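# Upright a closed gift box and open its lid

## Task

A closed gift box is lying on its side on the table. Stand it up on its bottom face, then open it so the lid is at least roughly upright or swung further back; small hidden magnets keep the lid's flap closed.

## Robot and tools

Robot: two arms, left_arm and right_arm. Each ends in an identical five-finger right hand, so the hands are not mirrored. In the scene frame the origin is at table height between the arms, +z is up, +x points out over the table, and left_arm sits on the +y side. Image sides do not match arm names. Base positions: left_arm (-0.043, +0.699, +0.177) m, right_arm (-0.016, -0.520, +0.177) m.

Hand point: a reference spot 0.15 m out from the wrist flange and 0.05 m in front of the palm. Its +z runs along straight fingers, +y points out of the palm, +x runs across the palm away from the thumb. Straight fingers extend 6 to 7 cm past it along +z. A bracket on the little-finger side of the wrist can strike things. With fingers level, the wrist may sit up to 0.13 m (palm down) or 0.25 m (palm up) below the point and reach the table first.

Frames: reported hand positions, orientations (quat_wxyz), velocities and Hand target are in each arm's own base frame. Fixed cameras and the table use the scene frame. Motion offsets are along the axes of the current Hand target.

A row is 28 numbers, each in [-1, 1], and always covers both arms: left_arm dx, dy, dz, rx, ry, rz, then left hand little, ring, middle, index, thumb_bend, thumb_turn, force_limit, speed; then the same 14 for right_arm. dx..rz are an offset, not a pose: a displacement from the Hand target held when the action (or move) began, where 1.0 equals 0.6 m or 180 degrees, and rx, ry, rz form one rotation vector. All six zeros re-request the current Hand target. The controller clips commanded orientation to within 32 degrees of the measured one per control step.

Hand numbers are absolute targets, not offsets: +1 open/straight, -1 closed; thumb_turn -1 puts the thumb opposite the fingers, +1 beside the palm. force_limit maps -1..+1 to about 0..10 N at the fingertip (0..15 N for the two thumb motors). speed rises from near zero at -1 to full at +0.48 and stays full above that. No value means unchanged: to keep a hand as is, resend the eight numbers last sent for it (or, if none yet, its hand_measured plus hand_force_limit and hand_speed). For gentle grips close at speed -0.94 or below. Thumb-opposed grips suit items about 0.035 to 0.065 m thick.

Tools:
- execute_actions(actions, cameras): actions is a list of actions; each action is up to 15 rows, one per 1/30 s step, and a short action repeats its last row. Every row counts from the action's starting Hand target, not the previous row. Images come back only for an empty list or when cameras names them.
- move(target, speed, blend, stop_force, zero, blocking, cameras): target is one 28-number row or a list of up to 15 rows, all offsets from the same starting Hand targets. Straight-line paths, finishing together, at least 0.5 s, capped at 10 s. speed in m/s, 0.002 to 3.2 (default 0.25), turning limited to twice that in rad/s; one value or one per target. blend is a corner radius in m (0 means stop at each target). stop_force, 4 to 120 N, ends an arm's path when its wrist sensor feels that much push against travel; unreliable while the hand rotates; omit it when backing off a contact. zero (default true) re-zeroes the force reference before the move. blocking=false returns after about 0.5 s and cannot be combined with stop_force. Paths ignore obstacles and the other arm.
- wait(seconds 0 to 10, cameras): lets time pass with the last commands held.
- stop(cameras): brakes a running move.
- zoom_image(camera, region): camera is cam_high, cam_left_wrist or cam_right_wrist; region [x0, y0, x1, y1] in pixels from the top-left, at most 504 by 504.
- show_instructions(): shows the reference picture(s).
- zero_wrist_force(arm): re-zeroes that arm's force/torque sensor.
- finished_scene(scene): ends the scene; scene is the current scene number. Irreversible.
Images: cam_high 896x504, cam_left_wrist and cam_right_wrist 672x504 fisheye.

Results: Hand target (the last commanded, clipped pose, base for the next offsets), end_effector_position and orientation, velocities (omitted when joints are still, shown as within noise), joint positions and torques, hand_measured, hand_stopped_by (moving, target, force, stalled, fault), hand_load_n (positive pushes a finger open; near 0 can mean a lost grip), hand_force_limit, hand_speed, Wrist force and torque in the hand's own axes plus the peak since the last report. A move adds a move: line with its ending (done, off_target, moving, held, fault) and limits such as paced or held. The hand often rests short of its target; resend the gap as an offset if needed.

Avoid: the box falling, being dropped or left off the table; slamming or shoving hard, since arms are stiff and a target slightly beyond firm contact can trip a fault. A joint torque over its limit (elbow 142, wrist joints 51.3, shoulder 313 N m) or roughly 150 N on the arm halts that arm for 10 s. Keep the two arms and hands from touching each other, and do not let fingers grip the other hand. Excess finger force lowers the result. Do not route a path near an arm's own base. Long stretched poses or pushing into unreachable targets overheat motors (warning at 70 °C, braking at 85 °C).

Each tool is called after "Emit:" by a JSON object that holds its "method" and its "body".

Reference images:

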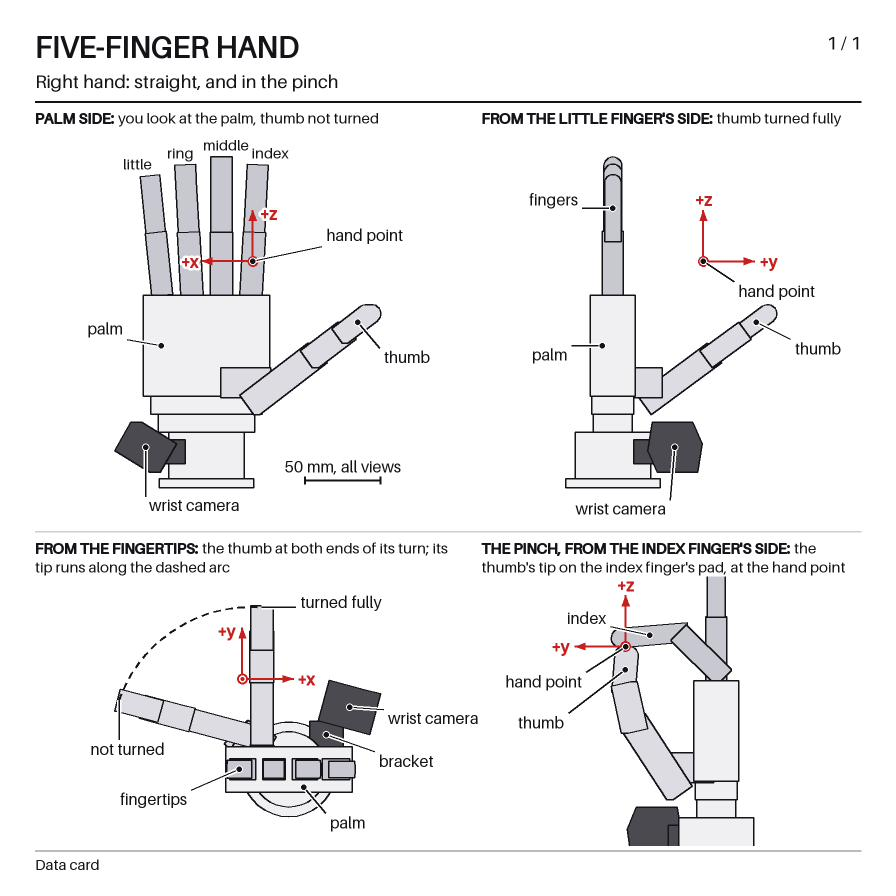

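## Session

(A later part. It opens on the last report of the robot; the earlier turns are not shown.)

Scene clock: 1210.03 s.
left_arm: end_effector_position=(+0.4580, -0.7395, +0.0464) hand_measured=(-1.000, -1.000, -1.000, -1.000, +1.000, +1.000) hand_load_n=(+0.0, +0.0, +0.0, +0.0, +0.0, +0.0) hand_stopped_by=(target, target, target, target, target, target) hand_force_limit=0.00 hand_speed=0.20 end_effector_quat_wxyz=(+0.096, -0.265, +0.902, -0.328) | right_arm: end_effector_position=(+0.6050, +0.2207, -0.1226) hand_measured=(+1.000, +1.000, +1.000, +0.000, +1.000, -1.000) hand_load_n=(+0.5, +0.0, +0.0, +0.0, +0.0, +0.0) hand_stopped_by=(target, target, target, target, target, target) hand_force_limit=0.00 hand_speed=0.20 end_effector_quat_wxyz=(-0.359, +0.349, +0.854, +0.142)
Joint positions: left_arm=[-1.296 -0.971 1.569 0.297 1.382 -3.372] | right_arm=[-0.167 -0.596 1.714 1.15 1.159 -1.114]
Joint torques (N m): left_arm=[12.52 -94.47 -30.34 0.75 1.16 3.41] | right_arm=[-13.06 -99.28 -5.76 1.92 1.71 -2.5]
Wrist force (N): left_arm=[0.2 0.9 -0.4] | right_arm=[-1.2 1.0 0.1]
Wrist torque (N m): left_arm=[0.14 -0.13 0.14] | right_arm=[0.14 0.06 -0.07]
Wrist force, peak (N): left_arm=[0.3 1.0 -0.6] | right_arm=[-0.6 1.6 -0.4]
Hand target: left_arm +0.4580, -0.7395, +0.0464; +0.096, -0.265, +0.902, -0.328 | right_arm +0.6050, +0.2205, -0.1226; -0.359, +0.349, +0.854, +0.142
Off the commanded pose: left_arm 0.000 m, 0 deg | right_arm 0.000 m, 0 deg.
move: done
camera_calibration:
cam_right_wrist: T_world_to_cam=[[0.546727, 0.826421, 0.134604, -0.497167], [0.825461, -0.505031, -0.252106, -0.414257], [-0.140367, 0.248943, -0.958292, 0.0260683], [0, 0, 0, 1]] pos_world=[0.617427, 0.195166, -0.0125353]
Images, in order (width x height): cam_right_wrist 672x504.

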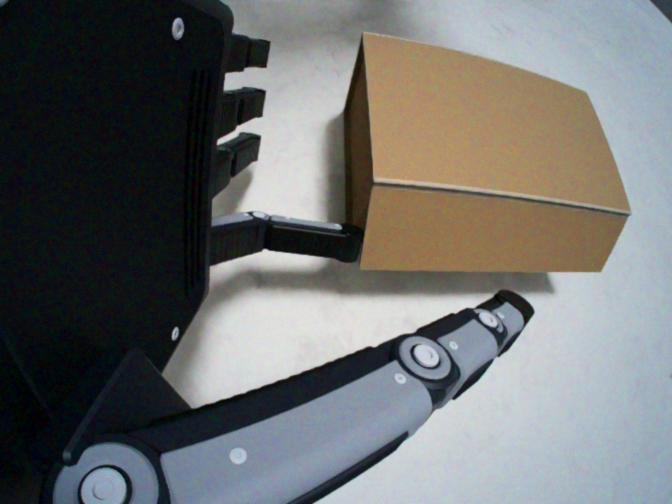

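Emit:
{"method": "move", "body": {"target": [[0,0,0,0,0,0,-1,-1,-1,-1,1,1,0,0.2,0,-0.026,0,0,0,0,1,1,1,0,1,-1,0,0.2],[0,0,0,0,0,0,-1,-1,-1,-1,1,1,0,0.2,-0.009,-0.026,0.005,0.0424,0,-0.0424,1,1,1,0,1,-1,0,0.2]], "speed": [0.08, 0.1], "blend": [0.004, 0], "cameras": ["cam_right_wrist"]}}

Emit:
{"method": "zoom_image", "body": {"camera": "cam_right_wrist", "region": [250, 130, 500, 330]}}

Scene clock: 1239.27 s.
left_arm: end_effector_position=(+0.4580, -0.7395, +0.0464) hand_measured=(-1.000, -1.000, -1.000, -1.000, +1.000, +1.000) hand_load_n=(+0.0, +0.0, +0.0, +0.0, +0.0, -0.5) hand_stopped_by=(target, target, target, target, target, target) hand_force_limit=0.00 hand_speed=0.20 end_effector_quat_wxyz=(+0.096, -0.265, +0.902, -0.328) | right_arm: end_effector_position=(+0.5953, +0.2083, -0.1285) hand_measured=(+1.000, +1.000, +1.000, +0.000, +1.000, -1.000) hand_load_n=(+0.0, +0.0, +0.0, +0.0, +0.0, +0.0) hand_stopped_by=(target, target, target, target, target, target) hand_force_limit=0.00 hand_speed=0.20 end_effector_quat_wxyz=(-0.371, +0.267, +0.883, +0.108)
Joint positions: left_arm=[-1.296 -0.971 1.569 0.297 1.382 -3.372] | right_arm=[-0.155 -0.568 1.674 1.213 1.275 -1.257]
Joint torques (N m): left_arm=[13.33 -91.53 -30.98 1.03 1.05 3.23] | right_arm=[-14.88 -109.33 -6.75 1.65 -2.36 2.5]
Wrist force (N): left_arm=[0.0 0.7 -0.4] | right_arm=[-1.3 0.8 0.0]
Wrist torque (N m): left_arm=[0.10 -0.09 0.13] | right_arm=[0.11 0.07 -0.09]
Wrist force, peak (N): left_arm=[0.1 1.0 -0.7] | right_arm=[-0.8 2.4 0.0]
Hand target: left_arm +0.4580, -0.7395, +0.0464; +0.096, -0.265, +0.902, -0.328 | right_arm +0.5953, +0.2082, -0.1284; -0.371, +0.267, +0.883, +0.108
Off the commanded pose: left_arm 0.000 m, 0 deg | right_arm 0.000 m, 0 deg.
move: done
camera_calibration:
cam_right_wrist: T_world_to_cam=[[0.381976, 0.914067, 0.136293, -0.40073], [0.905488, -0.340657, -0.253071, -0.495817], [-0.184895, 0.220079, -0.957799, 0.0547488], [0, 0, 0, 1]] pos_world=[0.612148, 0.185342, -0.018422]
Images, in order (width x height): cam_right_wrist 672x504.

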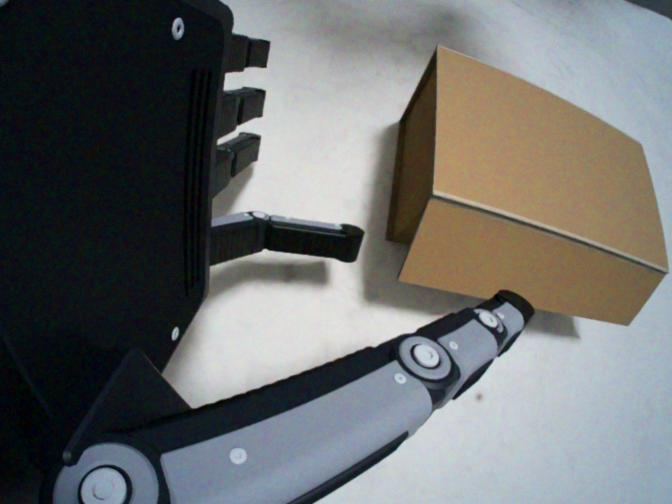

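Scaled by 2.016 from the camera's 672x504 image, which has a finer 960x720 frame.

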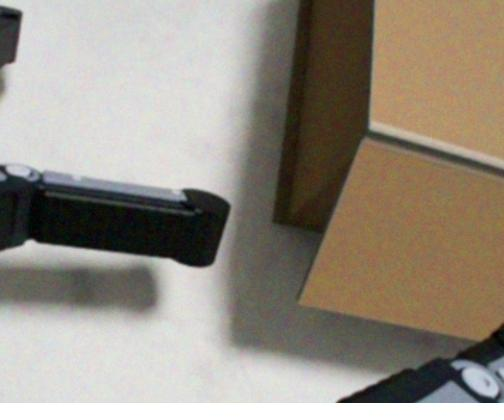

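Emit:
{"method": "move", "body": {"target": [0,0,0,0,0,0,-1,-1,-1,-1,1,1,0,0.2,0,0.0533,0.0033,0,0,0,1,1,1,0,1,-1,0,0.2], "speed": 0.05, "cameras": ["cam_right_wrist"]}}

Emit:
{"method": "zoom_image", "body": {"camera": "cam_right_wrist", "region": [250, 130, 500, 330]}}

Scene clock: 1249.80 s.
left_arm: end_effector_position=(+0.4580, -0.7395, +0.0464) hand_measured=(-1.000, -1.000, -1.000, -1.000, +1.000, +1.000) hand_load_n=(+0.0, +0.0, +0.0, +0.0, +0.0, +0.0) hand_stopped_by=(target, target, target, target, target, target) hand_force_limit=0.00 hand_speed=0.20 end_effector_quat_wxyz=(+0.096, -0.265, +0.902, -0.328) | right_arm: end_effector_position=(+0.6117, +0.2357, -0.1301) hand_measured=(+1.000, +1.000, +1.000, +0.000, +1.000, -1.000) hand_load_n=(+0.0, +0.0, +0.0, +0.0, +0.0, +0.0) hand_stopped_by=(target, target, target, target, target, target) hand_force_limit=0.00 hand_speed=0.20 end_effector_quat_wxyz=(-0.371, +0.267, +0.883, +0.108)
Joint positions: left_arm=[-1.296 -0.971 1.569 0.297 1.382 -3.372] | right_arm=[-0.113 -0.552 1.627 1.233 1.246 -1.223]
Joint torques (N m): left_arm=[10.91 -89.63 -31.12 1.65 1.02 3.39] | right_arm=[-13.73 -106.65 -8.02 2.12 1.29 -2.57]
Wrist force (N): left_arm=[0.4 0.6 -0.6] | right_arm=[-0.7 1.0 0.0]
Wrist torque (N m): left_arm=[0.11 -0.15 0.15] | right_arm=[0.12 0.00 -0.01]
Wrist force, peak (N): left_arm=[0.2 0.9 -0.8] | right_arm=[-1.1 1.8 0.2]
Hand target: left_arm +0.4580, -0.7395, +0.0464; +0.096, -0.265, +0.902, -0.328 | right_arm +0.6117, +0.2356, -0.1300; -0.371, +0.267, +0.883, +0.108
Off the commanded pose: left_arm 0.000 m, 0 deg | right_arm 0.000 m, 0 deg.
move: done
camera_calibration:
cam_right_wrist: T_world_to_cam=[[0.382356, 0.913923, 0.136195, -0.432162], [0.905323, -0.341031, -0.253157, -0.501616], [-0.184919, 0.220096, -0.95779, 0.0502266], [0, 0, 0, 1]] pos_world=[0.628651, 0.212841, -0.0200225]
Images, in order (width x height): cam_right_wrist 672x504.

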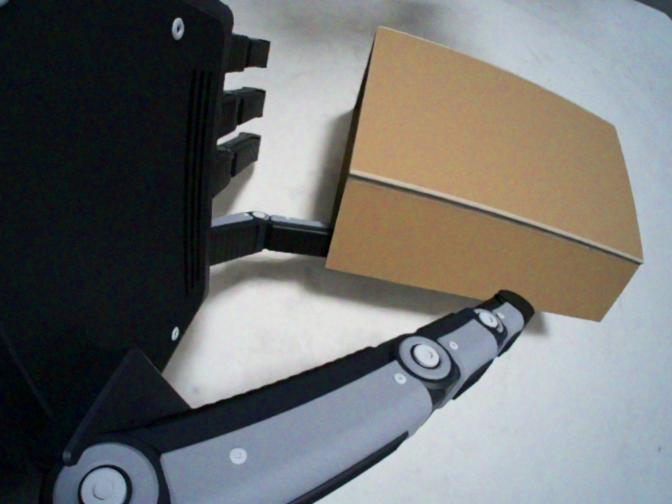

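Scaled by 2.016 from the camera's 672x504 image, which has a finer 960x720 frame.

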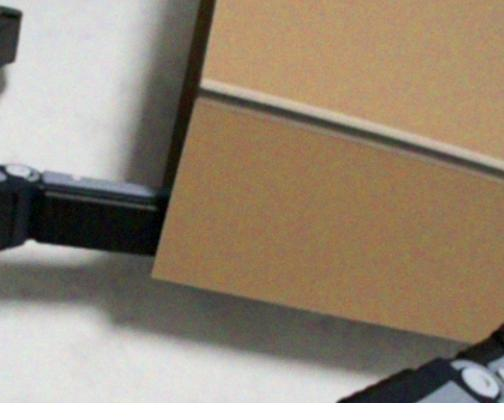

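Emit:
{"method": "move", "body": {"target": [0,0,0,0,0,0,-1,-1,-1,-1,1,1,0,0.2,0,0,0,0,0,0,1,1,1,0,-0.5,-1,-0.3,-0.8], "speed": 0.05, "cameras": ["cam_right_wrist"]}}

Scene clock: 1259.53 s.
left_arm: end_effector_position=(+0.4580, -0.7395, +0.0464) hand_measured=(-1.000, -1.000, -1.000, -1.000, +1.000, +1.000) hand_load_n=(+0.0, +0.0, +0.0, +0.0, +0.0, +0.0) hand_stopped_by=(target, target, target, target, target, target) hand_force_limit=0.00 hand_speed=0.20 end_effector_quat_wxyz=(+0.096, -0.265, +0.902, -0.328) | right_arm: end_effector_position=(+0.6117, +0.2356, -0.1300) hand_measured=(+1.000, +1.000, +1.000, +0.000, -0.402, -1.000) hand_load_n=(+0.0, +0.0, +0.0, +0.0, -0.5, +0.0) hand_stopped_by=(target, target, target, target, moving, target) hand_force_limit=-0.30 hand_speed=-0.80 end_effector_quat_wxyz=(-0.371, +0.267, +0.883, +0.108)
Joint positions: left_arm=[-1.296 -0.971 1.569 0.297 1.382 -3.372] | right_arm=[-0.113 -0.552 1.627 1.233 1.246 -1.224]
Joint torques (N m): left_arm=[10.25 -87.6 -31.2 2 1.17 3.27] | right_arm=[-13.57 -111.1 -8.35 1.57 1.54 -2.57]
Wrist force (N): left_arm=[0.1 0.7 -0.6] | right_arm=[-1.1 0.9 0.0]
Wrist torque (N m): left_arm=[0.12 -0.10 0.14] | right_arm=[0.10 0.06 0.08]
Wrist force, peak (N): left_arm=[0.1 0.9 -0.8] | right_arm=[-1.2 1.4 0.1]
Hand target: left_arm +0.4580, -0.7395, +0.0464; +0.096, -0.265, +0.902, -0.328 | right_arm +0.6117, +0.2356, -0.1300; -0.371, +0.267, +0.883, +0.108
Off the commanded pose: left_arm 0.000 m, 0 deg | right_arm 0.000 m, 0 deg.
move: moving (right_arm; no rest 5 s after the path's end)
camera_calibration:
cam_right_wrist: T_world_to_cam=[[0.382214, 0.913967, 0.1363, -0.431988], [0.905426, -0.340922, -0.252934, -0.501733], [-0.184705, 0.220085, -0.957834, 0.050116], [0, 0, 0, 1]] pos_world=[0.62865, 0.212741, -0.0200221]
Images, in order (width x height): cam_right_wrist 672x504.

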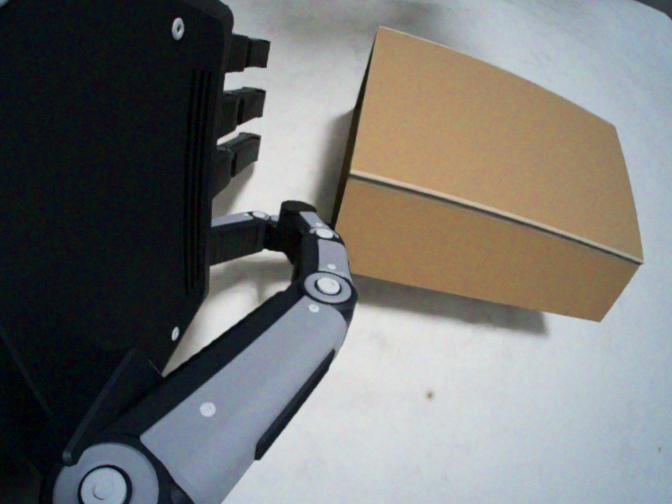

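Emit:
{"method": "move", "body": {"target": [[0,0,0,0,0,0,-1,-1,-1,-1,1,1,0,0.2,0,0,0,0,0,0,1,1,1,-0.1,0.45,-1,-0.3,-0.2]], "speed": 0.05}}

Emit:
{"method": "move", "body": {"target": [[0,0,0,0,0,0,-1,-1,-1,-1,1,1,0,0.2,0,0,0.0133,0,0,0,1,1,1,-0.1,0.45,-1,-0.3,-0.2]], "speed": 0.03}}

Emit:
{"method": "move", "body": {"target": [[0,0,0,0,0,0,-1,-1,-1,-1,1,1,0,0.2,0,0,0,0,0,0,1,1,1,-0.1,0.05,-1,-0.3,-0.6]], "speed": 0.05, "cameras": ["cam_right_wrist"]}}

Emit:
{"method": "zoom_image", "body": {"camera": "cam_right_wrist", "region": [250, 130, 500, 330]}}

Scene clock: 1270.90 s.
left_arm: end_effector_position=(+0.4580, -0.7395, +0.0464) hand_measured=(-1.000, -1.000, -1.000, -1.000, +1.000, +1.000) hand_load_n=(+0.0, +0.0, +0.0, +0.0, +0.0, +0.0) hand_stopped_by=(target, target, target, target, target, target) hand_force_limit=0.00 hand_speed=0.20 end_effector_quat_wxyz=(+0.096, -0.265, +0.902, -0.328) | right_arm: end_effector_position=(+0.6117, +0.2356, -0.1300) hand_measured=(+1.000, +1.000, +1.000, -0.100, +0.450, -1.000) hand_load_n=(+0.0, +0.0, +0.0, +0.0, -0.5, +0.0) hand_stopped_by=(target, target, target, target, target, target) hand_force_limit=-0.30 hand_speed=-0.20 end_effector_quat_wxyz=(-0.371, +0.267, +0.883, +0.108)
Joint positions: left_arm=[-1.296 -0.971 1.569 0.297 1.382 -3.372] | right_arm=[-0.113 -0.552 1.627 1.233 1.246 -1.224]
Joint torques (N m): left_arm=[12.14 -87.8 -32.27 2.25 1.43 3.26] | right_arm=[-12.31 -110.56 -8.02 1.77 1.05 -2.61]
Wrist force (N): left_arm=[0.3 0.9 -0.6] | right_arm=[-1.2 1.1 0.4]
Wrist torque (N m): left_arm=[0.15 -0.13 0.15] | right_arm=[0.11 0.04 0.10]
Wrist force, peak (N): left_arm=[0.3 1.1 -0.4] | right_arm=[-1.2 1.3 0.3]
Hand target: left_arm +0.4580, -0.7395, +0.0464; +0.096, -0.265, +0.902, -0.328 | right_arm +0.6117, +0.2356, -0.1300; -0.371, +0.267, +0.883, +0.108
Off the commanded pose: left_arm 0.000 m, 0 deg | right_arm 0.000 m, 0 deg.
move: done

Scene clock: 1271.60 s.
left_arm: end_effector_position=(+0.4580, -0.7395, +0.0464) hand_measured=(-1.000, -1.000, -1.000, -1.000, +1.000, +1.000) hand_load_n=(+0.0, +0.0, +0.0, +0.0, -0.5, +0.0) hand_stopped_by=(target, target, target, target, target, target) hand_force_limit=0.00 hand_speed=0.20 end_effector_quat_wxyz=(+0.096, -0.265, +0.902, -0.328) | right_arm: end_effector_position=(+0.6069, +0.2388, -0.1357) hand_measured=(+1.000, +1.000, +1.000, -0.100, +0.450, -1.000) hand_load_n=(+0.0, +0.0, +0.0, +0.0, +0.0, +0.0) hand_stopped_by=(target, target, target, target, target, target) hand_force_limit=-0.30 hand_speed=-0.20 end_effector_quat_wxyz=(-0.371, +0.267, +0.883, +0.108)
Joint positions: left_arm=[-1.296 -0.971 1.569 0.297 1.382 -3.372] | right_arm=[-0.109 -0.547 1.634 1.22 1.243 -1.221]
Joint torques (N m): left_arm=[12.44 -87.15 -32.39 2.32 1.11 3.5] | right_arm=[8.1 -88.99 -14.43 5.14 -1.63 1.96]
Wrist force (N): left_arm=[0.0 0.8 -0.6] | right_arm=[-1.0 0.8 0.1]
Wrist torque (N m): left_arm=[0.14 -0.10 0.13] | right_arm=[0.08 0.04 -0.06]
Wrist force, peak (N): left_arm=[0.0 0.8 -0.6] | right_arm=[-1.3 1.1 -0.4]
Hand target: left_arm +0.4580, -0.7395, +0.0464; +0.096, -0.265, +0.902, -0.328 | right_arm +0.6069, +0.2387, -0.1356; -0.371, +0.267, +0.883, +0.108
Off the commanded pose: left_arm 0.000 m, 0 deg | right_arm 0.000 m, 0 deg.
move: done

Scene clock: 1272.57 s.
left_arm: end_effector_position=(+0.4580, -0.7395, +0.0464) hand_measured=(-1.000, -1.000, -1.000, -1.000, +1.000, +1.000) hand_load_n=(+0.0, +0.0, +0.0, +0.0, +0.0, +0.0) hand_stopped_by=(target, target, target, target, target, target) hand_force_limit=0.00 hand_speed=0.20 end_effector_quat_wxyz=(+0.096, -0.265, +0.902, -0.328) | right_arm: end_effector_position=(+0.6069, +0.2388, -0.1356) hand_measured=(+1.000, +1.000, +1.000, -0.100, +0.050, -1.000) hand_load_n=(+0.0, +0.0, +0.0, +0.0, +0.0, +0.0) hand_stopped_by=(target, target, target, target, target, target) hand_force_limit=-0.30 hand_speed=-0.60 end_effector_quat_wxyz=(-0.371, +0.267, +0.883, +0.108)
Joint positions: left_arm=[-1.296 -0.971 1.569 0.297 1.382 -3.372] | right_arm=[-0.109 -0.547 1.634 1.221 1.243 -1.221]
Joint torques (N m): left_arm=[11.75 -85.7 -32.94 2.29 0.84 3.49] | right_arm=[-12.1 -106.4 -25.67 7.36 0.95 -1.59]
Wrist force (N): left_arm=[0.3 0.7 -0.7] | right_arm=[-0.7 1.2 -0.2]
Wrist torque (N m): left_arm=[0.12 -0.13 0.14] | right_arm=[0.13 0.00 -0.04]
Wrist force, peak (N): left_arm=[0.2 1.0 -0.6] | right_arm=[-1.1 1.2 0.1]
Hand target: left_arm +0.4580, -0.7395, +0.0464; +0.096, -0.265, +0.902, -0.328 | right_arm +0.6069, +0.2387, -0.1356; -0.371, +0.267, +0.883, +0.108
Off the commanded pose: left_arm 0.000 m, 0 deg | right_arm 0.000 m, 0 deg.
move: done
camera_calibration:
cam_right_wrist: T_world_to_cam=[[0.382227, 0.913962, 0.136296, -0.432231], [0.905421, -0.340935, -0.252936, -0.49774], [-0.184705, 0.220084, -0.957834, 0.0431835], [0, 0, 0, 1]] pos_world=[0.62385, 0.215841, -0.0256222]
Images, in order (width x height): cam_right_wrist 672x504.

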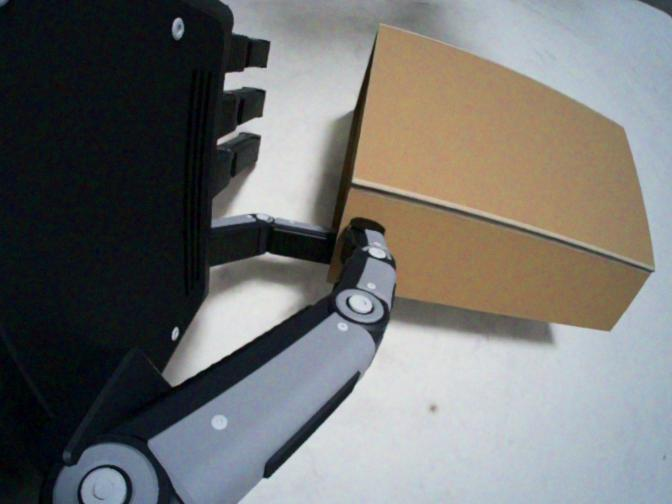

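Scaled by 2.016 from the camera's 672x504 image, which has a finer 960x720 frame.

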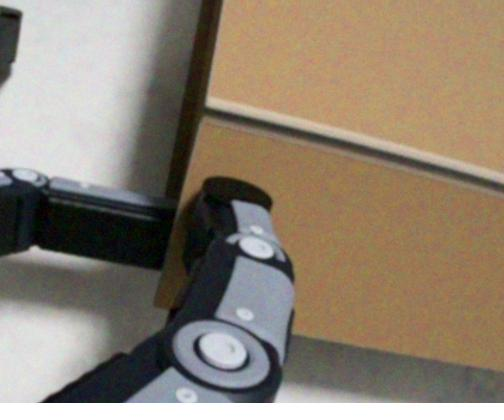

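Emit:
{"method": "move", "body": {"target": [0,0,0,0,0,0,-1,-1,-1,-1,1,1,0,0.2,0,0,0,0,0,0,1,1,1,-0.7,0.05,-1,0,-0.8], "speed": 0.05, "cameras": ["cam_right_wrist"]}}

Emit:
{"method": "zoom_image", "body": {"camera": "cam_right_wrist", "region": [250, 130, 500, 330]}}

Scene clock: 1278.33 s.
left_arm: end_effector_position=(+0.4580, -0.7395, +0.0464) hand_measured=(-1.000, -1.000, -1.000, -1.000, +1.000, +1.000) hand_load_n=(+0.0, +0.0, +0.0, +0.0, +0.0, +0.0) hand_stopped_by=(target, target, target, target, target, target) hand_force_limit=0.00 hand_speed=0.20 end_effector_quat_wxyz=(+0.096, -0.265, +0.902, -0.328) | right_arm: end_effector_position=(+0.6069, +0.2387, -0.1356) hand_measured=(+1.000, +1.000, +1.000, -0.208, +0.050, -1.000) hand_load_n=(+0.0, +0.0, +0.0, +6.0, +1.5, -1.0) hand_stopped_by=(target, target, target, force, target, target) hand_force_limit=0.00 hand_speed=-0.80 end_effector_quat_wxyz=(-0.371, +0.267, +0.883, +0.108)
Joint positions: left_arm=[-1.296 -0.971 1.569 0.297 1.382 -3.372] | right_arm=[-0.109 -0.547 1.634 1.221 1.243 -1.221]
Joint torques (N m): left_arm=[10.27 -86.48 -33.33 2.45 1.07 3.27] | right_arm=[-12.25 -108.85 -25.18 6.36 1.13 -1.89]
Wrist force (N): left_arm=[0.2 0.9 -0.7] | right_arm=[0.2 0.3 -3.1]
Wrist torque (N m): left_arm=[0.15 -0.12 0.15] | right_arm=[0.15 0.16 -0.08]
Wrist force, peak (N): left_arm=[0.2 0.9 -0.8] | right_arm=[0.2 0.3 -3.1]
Hand target: left_arm +0.4580, -0.7395, +0.0464; +0.096, -0.265, +0.902, -0.328 | right_arm +0.6069, +0.2387, -0.1356; -0.371, +0.267, +0.883, +0.108
Off the commanded pose: left_arm 0.000 m, 0 deg | right_arm 0.000 m, 0 deg.
move: done
camera_calibration:
cam_right_wrist: T_world_to_cam=[[0.382248, 0.913954, 0.13629, -0.432243], [0.905411, -0.340957, -0.252939, -0.49773], [-0.184706, 0.220084, -0.957834, 0.0431837], [0, 0, 0, 1]] pos_world=[0.623851, 0.215841, -0.0256222]
Images, in order (width x height): cam_right_wrist 672x504.

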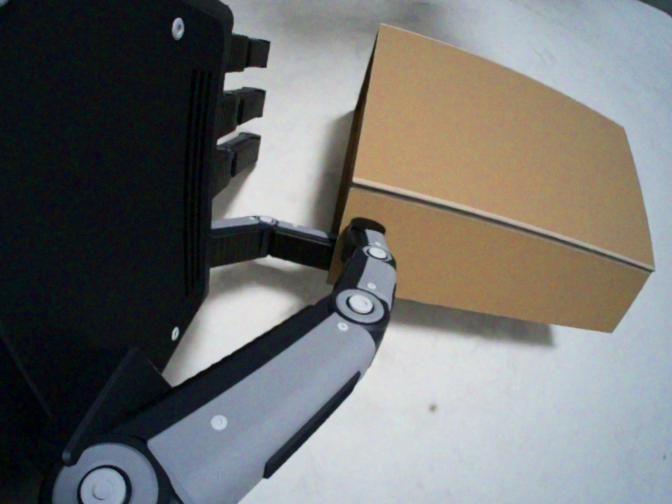

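Scaled by 2.016 from the camera's 672x504 image, which has a finer 960x720 frame.

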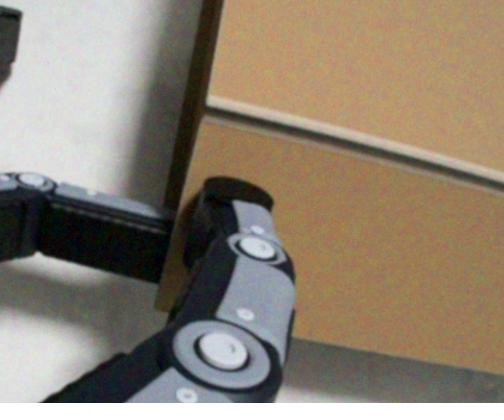

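Emit:
{"method": "move", "body": {"target": [[0,0,0,0,0,0,-1,-1,-1,-1,1,1,0,0.2,0.0196,0,-0.0222,0,-0.0333,0,1,1,1,-0.7,0.05,-1,0,-0.8],[0,0,0,0,0,0,-1,-1,-1,-1,1,1,0,0.2,0.0424,0,-0.0408,0,-0.0667,0,1,1,1,-0.7,0.05,-1,0,-0.8]], "speed": 0.04, "blend": [0.005, 0], "cameras": ["cam_right_wrist"]}}

Scene clock: 1301.47 s.
left_arm: end_effector_position=(+0.4580, -0.7395, +0.0464) hand_measured=(-1.000, -1.000, -1.000, -1.000, +1.000, +1.000) hand_load_n=(+0.0, +0.0, +0.0, +0.0, +0.0, +0.0) hand_stopped_by=(target, target, target, target, target, target) hand_force_limit=0.00 hand_speed=0.20 end_effector_quat_wxyz=(+0.096, -0.265, +0.902, -0.328) | right_arm: end_effector_position=(+0.6067, +0.2392, -0.1003) hand_measured=(+1.000, +1.000, +1.000, -0.208, +0.050, -1.000) hand_load_n=(+0.0, +0.0, +0.0, +4.0, +1.0, -1.5) hand_stopped_by=(target, target, target, force, target, target) hand_force_limit=0.00 hand_speed=-0.80 end_effector_quat_wxyz=(-0.276, +0.277, +0.917, +0.080)
Joint positions: left_arm=[-1.296 -0.971 1.569 0.297 1.382 -3.372] | right_arm=[-0.076 -0.688 1.717 1.067 1.305 -1.133]
Joint torques (N m): left_arm=[9.88 -82.54 -33.12 3.15 0.89 3.36] | right_arm=[-4.85 -75.09 -25.26 7.85 -1.21 -1.68]
Wrist force (N): left_arm=[0.4 0.6 -0.4] | right_arm=[-0.9 1.1 0.4]
Wrist torque (N m): left_arm=[0.09 -0.17 0.15] | right_arm=[0.12 0.00 -0.08]
Wrist force, peak (N): left_arm=[0.2 1.0 -0.7] | right_arm=[0.1 0.2 -3.2]
Hand target: left_arm +0.4580, -0.7395, +0.0464; +0.096, -0.265, +0.902, -0.328 | right_arm +0.6067, +0.2391, -0.1003; -0.276, +0.277, +0.917, +0.080
Off the commanded pose: left_arm 0.000 m, 0 deg | right_arm 0.000 m, 0 deg.
move: done
camera_calibration:
cam_right_wrist: T_world_to_cam=[[0.360718, 0.927867, 0.094575, -0.431736], [0.93258, -0.357376, -0.050763, -0.480712], [-0.0133025, 0.10651, -0.994223, -0.00354838], [0, 0, 0, 1]] pos_world=[0.60399, 0.229177, 0.0129012]
Images, in order (width x height): cam_right_wrist 672x504.

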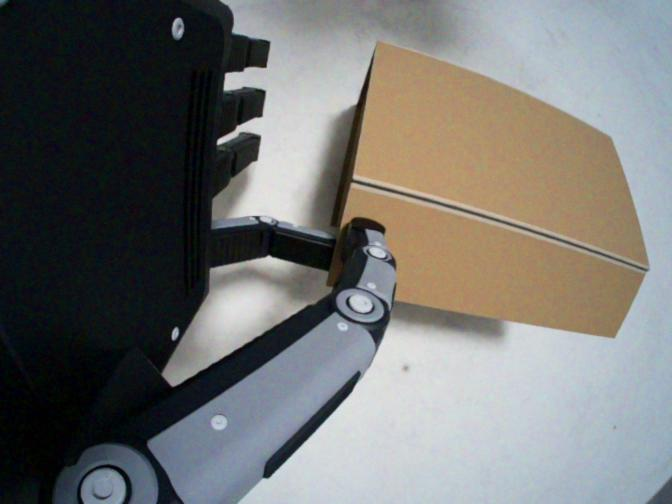

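Emit:
{"method": "move", "body": {"target": [[0,0,0,0,0,0,-1,-1,-1,-1,1,1,0,0.2,0.0462,0,-0.0344,0,-0.0667,0,1,1,1,-0.7,0.05,-1,0,-0.8],[0,0,0,0,0,0,-1,-1,-1,-1,1,1,0,0.2,0.0997,0,-0.0519,0,-0.1333,0,1,1,1,-0.7,0.05,-1,0,-0.8]], "speed": 0.06, "blend": [0.01, 0], "cameras": ["cam_right_wrist"]}}

Scene clock: 1308.70 s.
left_arm: end_effector_position=(+0.4580, -0.7395, +0.0464) hand_measured=(-1.000, -1.000, -1.000, -1.000, +1.000, +1.000) hand_load_n=(+0.0, +0.5, +0.0, +0.0, +0.0, +0.0) hand_stopped_by=(target, target, target, target, target, target) hand_force_limit=0.00 hand_speed=0.20 end_effector_quat_wxyz=(+0.096, -0.265, +0.902, -0.328) | right_arm: end_effector_position=(+0.5795, +0.2576, -0.0413) hand_measured=(+1.000, +1.000, +1.000, -0.208, +0.050, -1.000) hand_load_n=(+0.0, +0.0, +0.0, +3.5, +1.5, -2.5) hand_stopped_by=(target, target, target, force, target, target) hand_force_limit=0.00 hand_speed=-0.80 end_effector_quat_wxyz=(-0.080, +0.287, +0.954, +0.021) end_effector_velocity=(+0.001, +0.001, +0.000) end_effector_angular_velocity=(+0.006, +0.003, +0.002)
Joint positions: left_arm=[-1.296 -0.971 1.569 0.297 1.382 -3.372] | right_arm=[0.048 -0.948 1.906 0.751 1.479 -0.944]
Joint velocities: left_arm=[within noise] | right_arm=[-0.002 0.002 -0.004 0.004 -0.006 -0.004]
Joint torques (N m): left_arm=[11.73 -83.23 -33.7 3.44 1.01 3.22] | right_arm=[-13.4 -57.91 -29.77 7.34 -2.2 -2.89]
Wrist force (N): left_arm=[0.2 0.8 -0.7] | right_arm=[-0.5 1.1 0.1]
Wrist torque (N m): left_arm=[0.13 -0.11 0.14] | right_arm=[0.14 0.01 -0.11]
Wrist force, peak (N): left_arm=[0.1 0.9 -0.8] | right_arm=[-1.6 1.0 0.4]
Hand target: left_arm +0.4580, -0.7395, +0.0464; +0.096, -0.265, +0.902, -0.328 | right_arm +0.5796, +0.2575, -0.0414; -0.080, +0.287, +0.954, +0.021
Off the commanded pose: left_arm 0.000 m, 0 deg | right_arm 0.000 m, 0 deg.
move: done
camera_calibration:
cam_right_wrist: T_world_to_cam=[[0.341278, 0.939962, 0.000277582, -0.440339], [0.880539, -0.319806, 0.34982, -0.408726], [0.328907, -0.119142, -0.936817, -0.0851088], [0, 0, 0, 1]] pos_world=[0.538171, 0.273049, 0.0633717]
Images, in order (width x height): cam_right_wrist 672x504.

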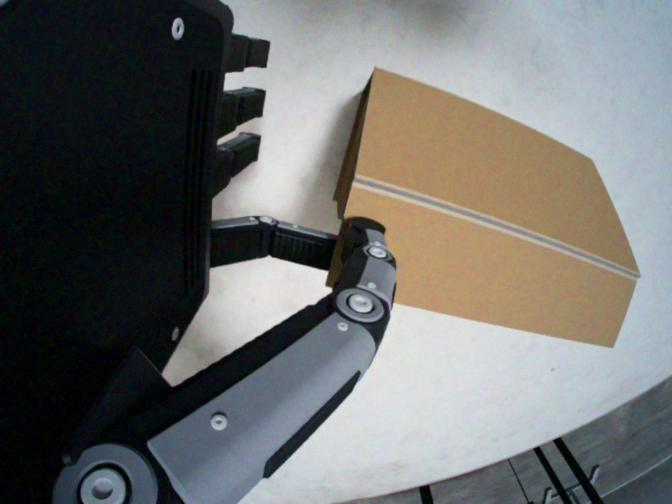

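Emit:
{"method": "move", "body": {"target": [[0,0,0,0,0,0,-1,-1,-1,-1,1,1,0,0.2,0.0507,0,-0.0215,0,-0.0667,0,1,1,1,-0.7,0.05,-1,0,-0.8],[0,0,0,0,0,0,-1,-1,-1,-1,1,1,0,0.2,0.0775,0,-0.0254,0,-0.1,0,1,1,1,-0.7,0.05,-1,0,-0.8]], "speed": 0.05, "blend": [0.01, 0], "cameras": ["cam_right_wrist"]}}

Scene clock: 1318.47 s.
left_arm: end_effector_position=(+0.4580, -0.7395, +0.0464) hand_measured=(-1.000, -1.000, -1.000, -1.000, +1.000, +1.000) hand_load_n=(+0.0, +0.0, +0.0, +0.0, +0.0, +0.0) hand_stopped_by=(target, target, target, target, target, target) hand_force_limit=0.00 hand_speed=0.20 end_effector_quat_wxyz=(+0.096, -0.265, +0.902, -0.328) | right_arm: end_effector_position=(+0.5434, +0.2816, -0.0187) hand_measured=(+1.000, +1.000, +1.000, -0.208, +0.050, -1.000) hand_load_n=(+0.0, +0.0, +0.0, +4.0, +1.5, -2.0) hand_stopped_by=(target, target, target, force, target, target) hand_force_limit=0.00 hand_speed=-0.80 end_effector_quat_wxyz=(+0.071, +0.287, +0.955, -0.025)
Joint positions: left_arm=[-1.296 -0.971 1.569 0.297 1.382 -3.372] | right_arm=[0.204 -1.08 2.038 0.511 1.681 -0.789]
Joint torques (N m): left_arm=[9.66 -84.58 -35.35 3.43 1.12 3.28] | right_arm=[-14.05 -49.29 -31.24 7.28 -1.23 -2.82]
Wrist force (N): left_arm=[0.2 0.8 -0.4] | right_arm=[-0.3 1.0 0.3]
Wrist torque (N m): left_arm=[0.14 -0.13 0.15] | right_arm=[0.07 -0.01 -0.21]
Wrist force, peak (N): left_arm=[0.3 1.0 -1.0] | right_arm=[-1.5 0.7 0.2]
Hand target: left_arm +0.4580, -0.7395, +0.0464; +0.096, -0.265, +0.902, -0.328 | right_arm +0.5435, +0.2815, -0.0187; +0.070, +0.287, +0.955, -0.025
Off the commanded pose: left_arm 0.000 m, 0 deg | right_arm 0.000 m, 0 deg.
move: done
camera_calibration:
cam_right_wrist: T_world_to_cam=[[0.348873, 0.93439, -0.0721275, -0.454557], [0.753719, -0.23401, 0.614122, -0.327468], [0.556951, -0.268615, -0.785908, -0.128109], [0, 0, 0, 1]] pos_world=[0.476752, 0.313691, 0.0676376]
Images, in order (width x height): cam_right_wrist 672x504.

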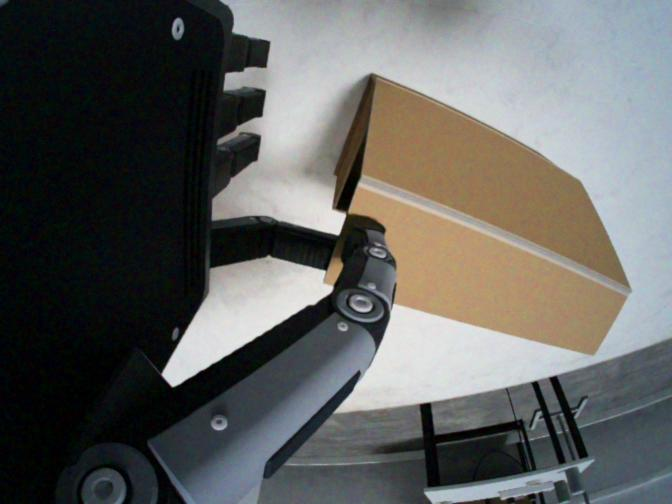

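Emit:
{"method": "move", "body": {"target": [[0,0,0,0,0,0,-1,-1,-1,-1,1,1,0,0.2,0.0455,0,-0.0151,0,0,0,1,1,1,-0.7,0.05,-1,0,-0.8],[0,0,0,0,0,0,-1,-1,-1,-1,1,1,0,0.2,0.0711,0,-0.0229,0,-0.0333,0,1,1,1,-0.7,0.05,-1,0,-0.8]], "speed": 0.04, "blend": [0.01, 0], "cameras": ["cam_right_wrist"]}}

Scene clock: 1331.20 s.
left_arm: end_effector_position=(+0.4580, -0.7395, +0.0464) hand_measured=(-1.000, -1.000, -1.000, -1.000, +1.000, +1.000) hand_load_n=(+0.0, +0.0, +0.0, +0.0, +0.0, +0.0) hand_stopped_by=(target, target, target, target, target, target) hand_force_limit=0.00 hand_speed=0.20 end_effector_quat_wxyz=(+0.096, -0.265, +0.902, -0.328) | right_arm: end_effector_position=(+0.5065, +0.3060, -0.0115) hand_measured=(+1.000, +1.000, +1.000, -0.208, +0.050, -1.000) hand_load_n=(+0.0, +0.0, +0.0, +4.0, +1.5, -2.0) hand_stopped_by=(target, target, target, force, target, target) hand_force_limit=0.00 hand_speed=-0.80 end_effector_quat_wxyz=(+0.120, +0.285, +0.950, -0.040)
Joint positions: left_arm=[-1.296 -0.971 1.569 0.297 1.382 -3.372] | right_arm=[0.313 -1.118 2.094 0.439 1.773 -0.69]
Joint torques (N m): left_arm=[8.53 -84 -35.4 3.56 0.96 3.12] | right_arm=[-14.52 -62.84 -27.31 7.06 -1.42 -2.56]
Wrist force (N): left_arm=[0.1 0.5 -0.4] | right_arm=[-0.6 0.4 0.3]
Wrist torque (N m): left_arm=[0.08 -0.13 0.13] | right_arm=[-0.01 0.07 -0.31]
Wrist force, peak (N): left_arm=[0.3 0.6 -1.0] | right_arm=[-1.2 0.7 0.0]
Hand target: left_arm +0.4580, -0.7395, +0.0464; +0.096, -0.265, +0.902, -0.328 | right_arm +0.5067, +0.3060, -0.0115; +0.120, +0.285, +0.950, -0.040
Off the commanded pose: left_arm 0.000 m, 0 deg | right_arm 0.000 m, 0 deg.
move: done
camera_calibration:
cam_right_wrist: T_world_to_cam=[[0.355582, 0.929793, -0.0951099, -0.466234], [0.69689, -0.195943, 0.689892, -0.28043], [0.622821, -0.311594, -0.717637, -0.114811], [0, 0, 0, 1]] pos_world=[0.43272, 0.342779, 0.0667299]
Images, in order (width x height): cam_right_wrist 672x504.

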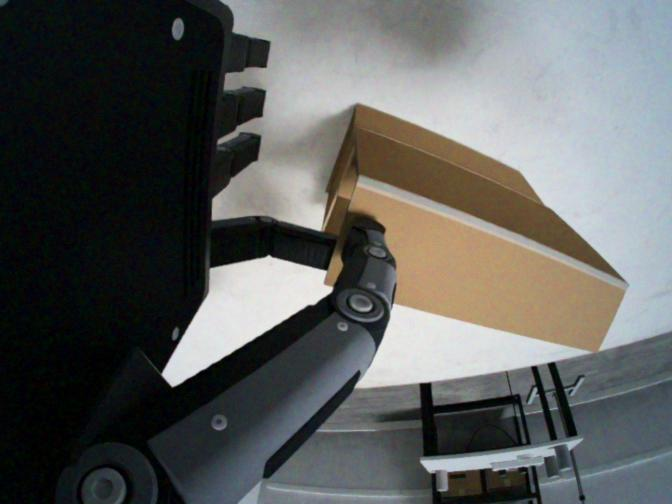

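Emit:
{"method": "move", "body": {"target": [[0,0,0,0,0,0,-1,-1,-1,-1,1,1,0,0.2,0,0,0,0,0,0,1,1,1,-0.12,0.2,-1,0,-0.85]], "speed": 0.04, "cameras": ["cam_right_wrist"]}}

Scene clock: 1338.77 s.
left_arm: end_effector_position=(+0.4580, -0.7395, +0.0464) hand_measured=(-1.000, -1.000, -1.000, -1.000, +1.000, +1.000) hand_load_n=(+0.0, +0.0, +0.0, +0.0, +0.0, +0.0) hand_stopped_by=(target, target, target, target, target, target) hand_force_limit=0.00 hand_speed=0.20 end_effector_quat_wxyz=(+0.096, -0.265, +0.902, -0.328) | right_arm: end_effector_position=(+0.5067, +0.3060, -0.0115) hand_measured=(+1.000, +1.000, +1.000, -0.120, +0.200, -1.000) hand_load_n=(+0.0, +0.0, +0.0, +0.0, +0.0, +0.0) hand_stopped_by=(target, target, target, target, target, target) hand_force_limit=0.00 hand_speed=-0.85 end_effector_quat_wxyz=(+0.120, +0.285, +0.950, -0.040)
Joint positions: left_arm=[-1.296 -0.971 1.569 0.297 1.382 -3.372] | right_arm=[0.313 -1.118 2.094 0.44 1.772 -0.69]
Joint torques (N m): left_arm=[11.4 -82.51 -35.32 3.51 1.16 3] | right_arm=[-12.7 -45.64 -29.27 6.45 -1.4 -2.75]
Wrist force (N): left_arm=[0.1 0.7 -0.4] | right_arm=[-0.2 0.2 0.1]
Wrist torque (N m): left_arm=[0.10 -0.11 0.14] | right_arm=[-0.04 0.00 -0.19]
Wrist force, peak (N): left_arm=[0.0 1.1 -0.8] | right_arm=[-0.6 0.4 -0.3]
Hand target: left_arm +0.4580, -0.7395, +0.0464; +0.096, -0.265, +0.902, -0.328 | right_arm +0.5067, +0.3060, -0.0115; +0.120, +0.285, +0.950, -0.040
Off the commanded pose: left_arm 0.000 m, 0 deg | right_arm 0.000 m, 0 deg.
move: done
camera_calibration:
cam_right_wrist: T_world_to_cam=[[0.35553, 0.929812, -0.0951177, -0.466253], [0.697049, -0.195972, 0.689723, -0.280546], [0.622673, -0.311519, -0.717798, -0.114824], [0, 0, 0, 1]] pos_world=[0.432819, 0.342779, 0.0667299]
Images, in order (width x height): cam_right_wrist 672x504.

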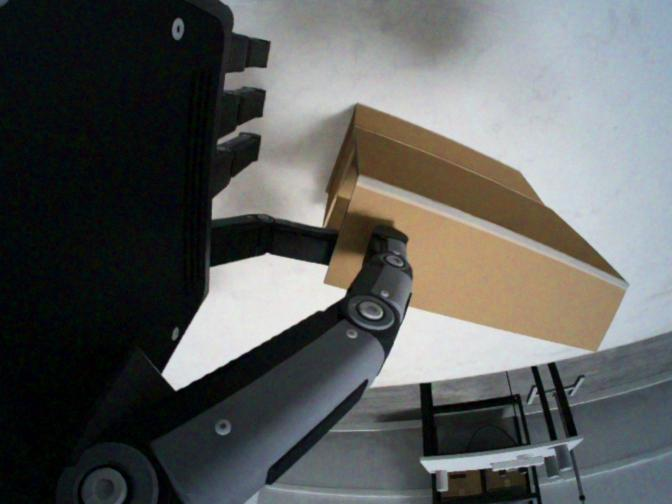

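Emit:
{"method": "move", "body": {"target": [[0,0,0,0,0,0,-1,-1,-1,-1,1,1,0,0.2,0,-0.15,0,0,0,0,1,1,1,-0.12,0.2,-1,0,-0.85]], "speed": 0.06, "cameras": ["cam_right_wrist"]}}

Scene clock: 1342.53 s.
left_arm: end_effector_position=(+0.4580, -0.7395, +0.0464) hand_measured=(-1.000, -1.000, -1.000, -1.000, +1.000, +1.000) hand_load_n=(+0.0, +0.0, +0.0, +0.0, +0.0, +0.0) hand_stopped_by=(target, target, target, target, target, target) hand_force_limit=0.00 hand_speed=0.20 end_effector_quat_wxyz=(+0.096, -0.265, +0.902, -0.328) | right_arm: end_effector_position=(+0.4570, +0.2308, -0.0108) hand_measured=(+1.000, +1.000, +1.000, -0.120, +0.200, -1.000) hand_load_n=(+0.0, +0.0, -0.5, +0.0, +0.0, +0.0) hand_stopped_by=(target, target, target, target, target, target) hand_force_limit=0.00 hand_speed=-0.85 end_effector_quat_wxyz=(+0.120, +0.285, +0.950, -0.039) end_effector_velocity=(+0.001, +0.002, +0.000) end_effector_angular_velocity=(+0.001, +0.001, -0.002)
Joint positions: left_arm=[-1.296 -0.971 1.569 0.297 1.382 -3.372] | right_arm=[0.169 -1.222 2.267 0.343 1.748 -0.835]
Joint velocities: left_arm=[within noise] | right_arm=[0.004 0.003 -0.003 0.003 0 0.006]
Joint torques (N m): left_arm=[10.32 -82.85 -36.23 3.23 1.07 2.96] | right_arm=[13.74 -33.33 -27.04 6.97 1.4 2.75]
Wrist force (N): left_arm=[-0.2 1.0 -0.7] | right_arm=[-0.3 0.5 0.1]
Wrist torque (N m): left_arm=[0.16 -0.07 0.13] | right_arm=[0.04 0.01 -0.28]
Wrist force, peak (N): left_arm=[-0.1 1.1 -0.6] | right_arm=[-0.5 1.1 -0.2]
Hand target: left_arm +0.4580, -0.7395, +0.0464; +0.096, -0.265, +0.902, -0.328 | right_arm +0.4570, +0.2309, -0.0109; +0.120, +0.285, +0.950, -0.040
Off the commanded pose: left_arm 0.000 m, 0 deg | right_arm 0.000 m, 0 deg.
move: done
camera_calibration:
cam_right_wrist: T_world_to_cam=[[0.355462, 0.929854, -0.0949682, -0.378635], [0.696957, -0.195978, 0.689814, -0.261093], [0.622815, -0.311391, -0.717731, -0.107027], [0, 0, 0, 1]] pos_world=[0.383219, 0.267579, 0.0673309]
Images, in order (width x height): cam_right_wrist 672x504.

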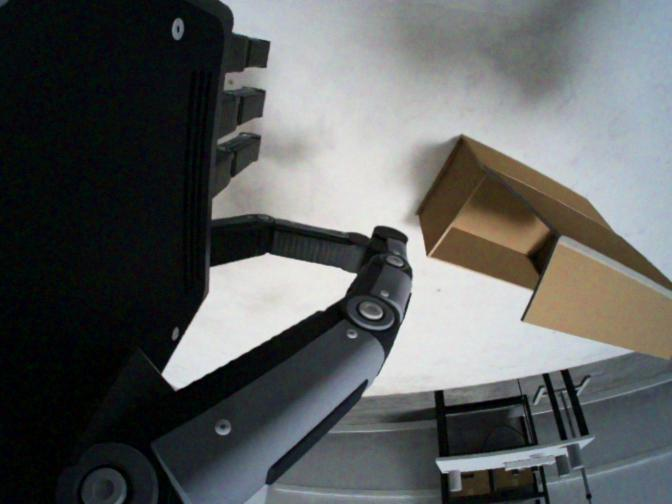

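Emit:
{"method": "finished_scene", "body": {"scene": 1}}

The scene is finished: the task was done.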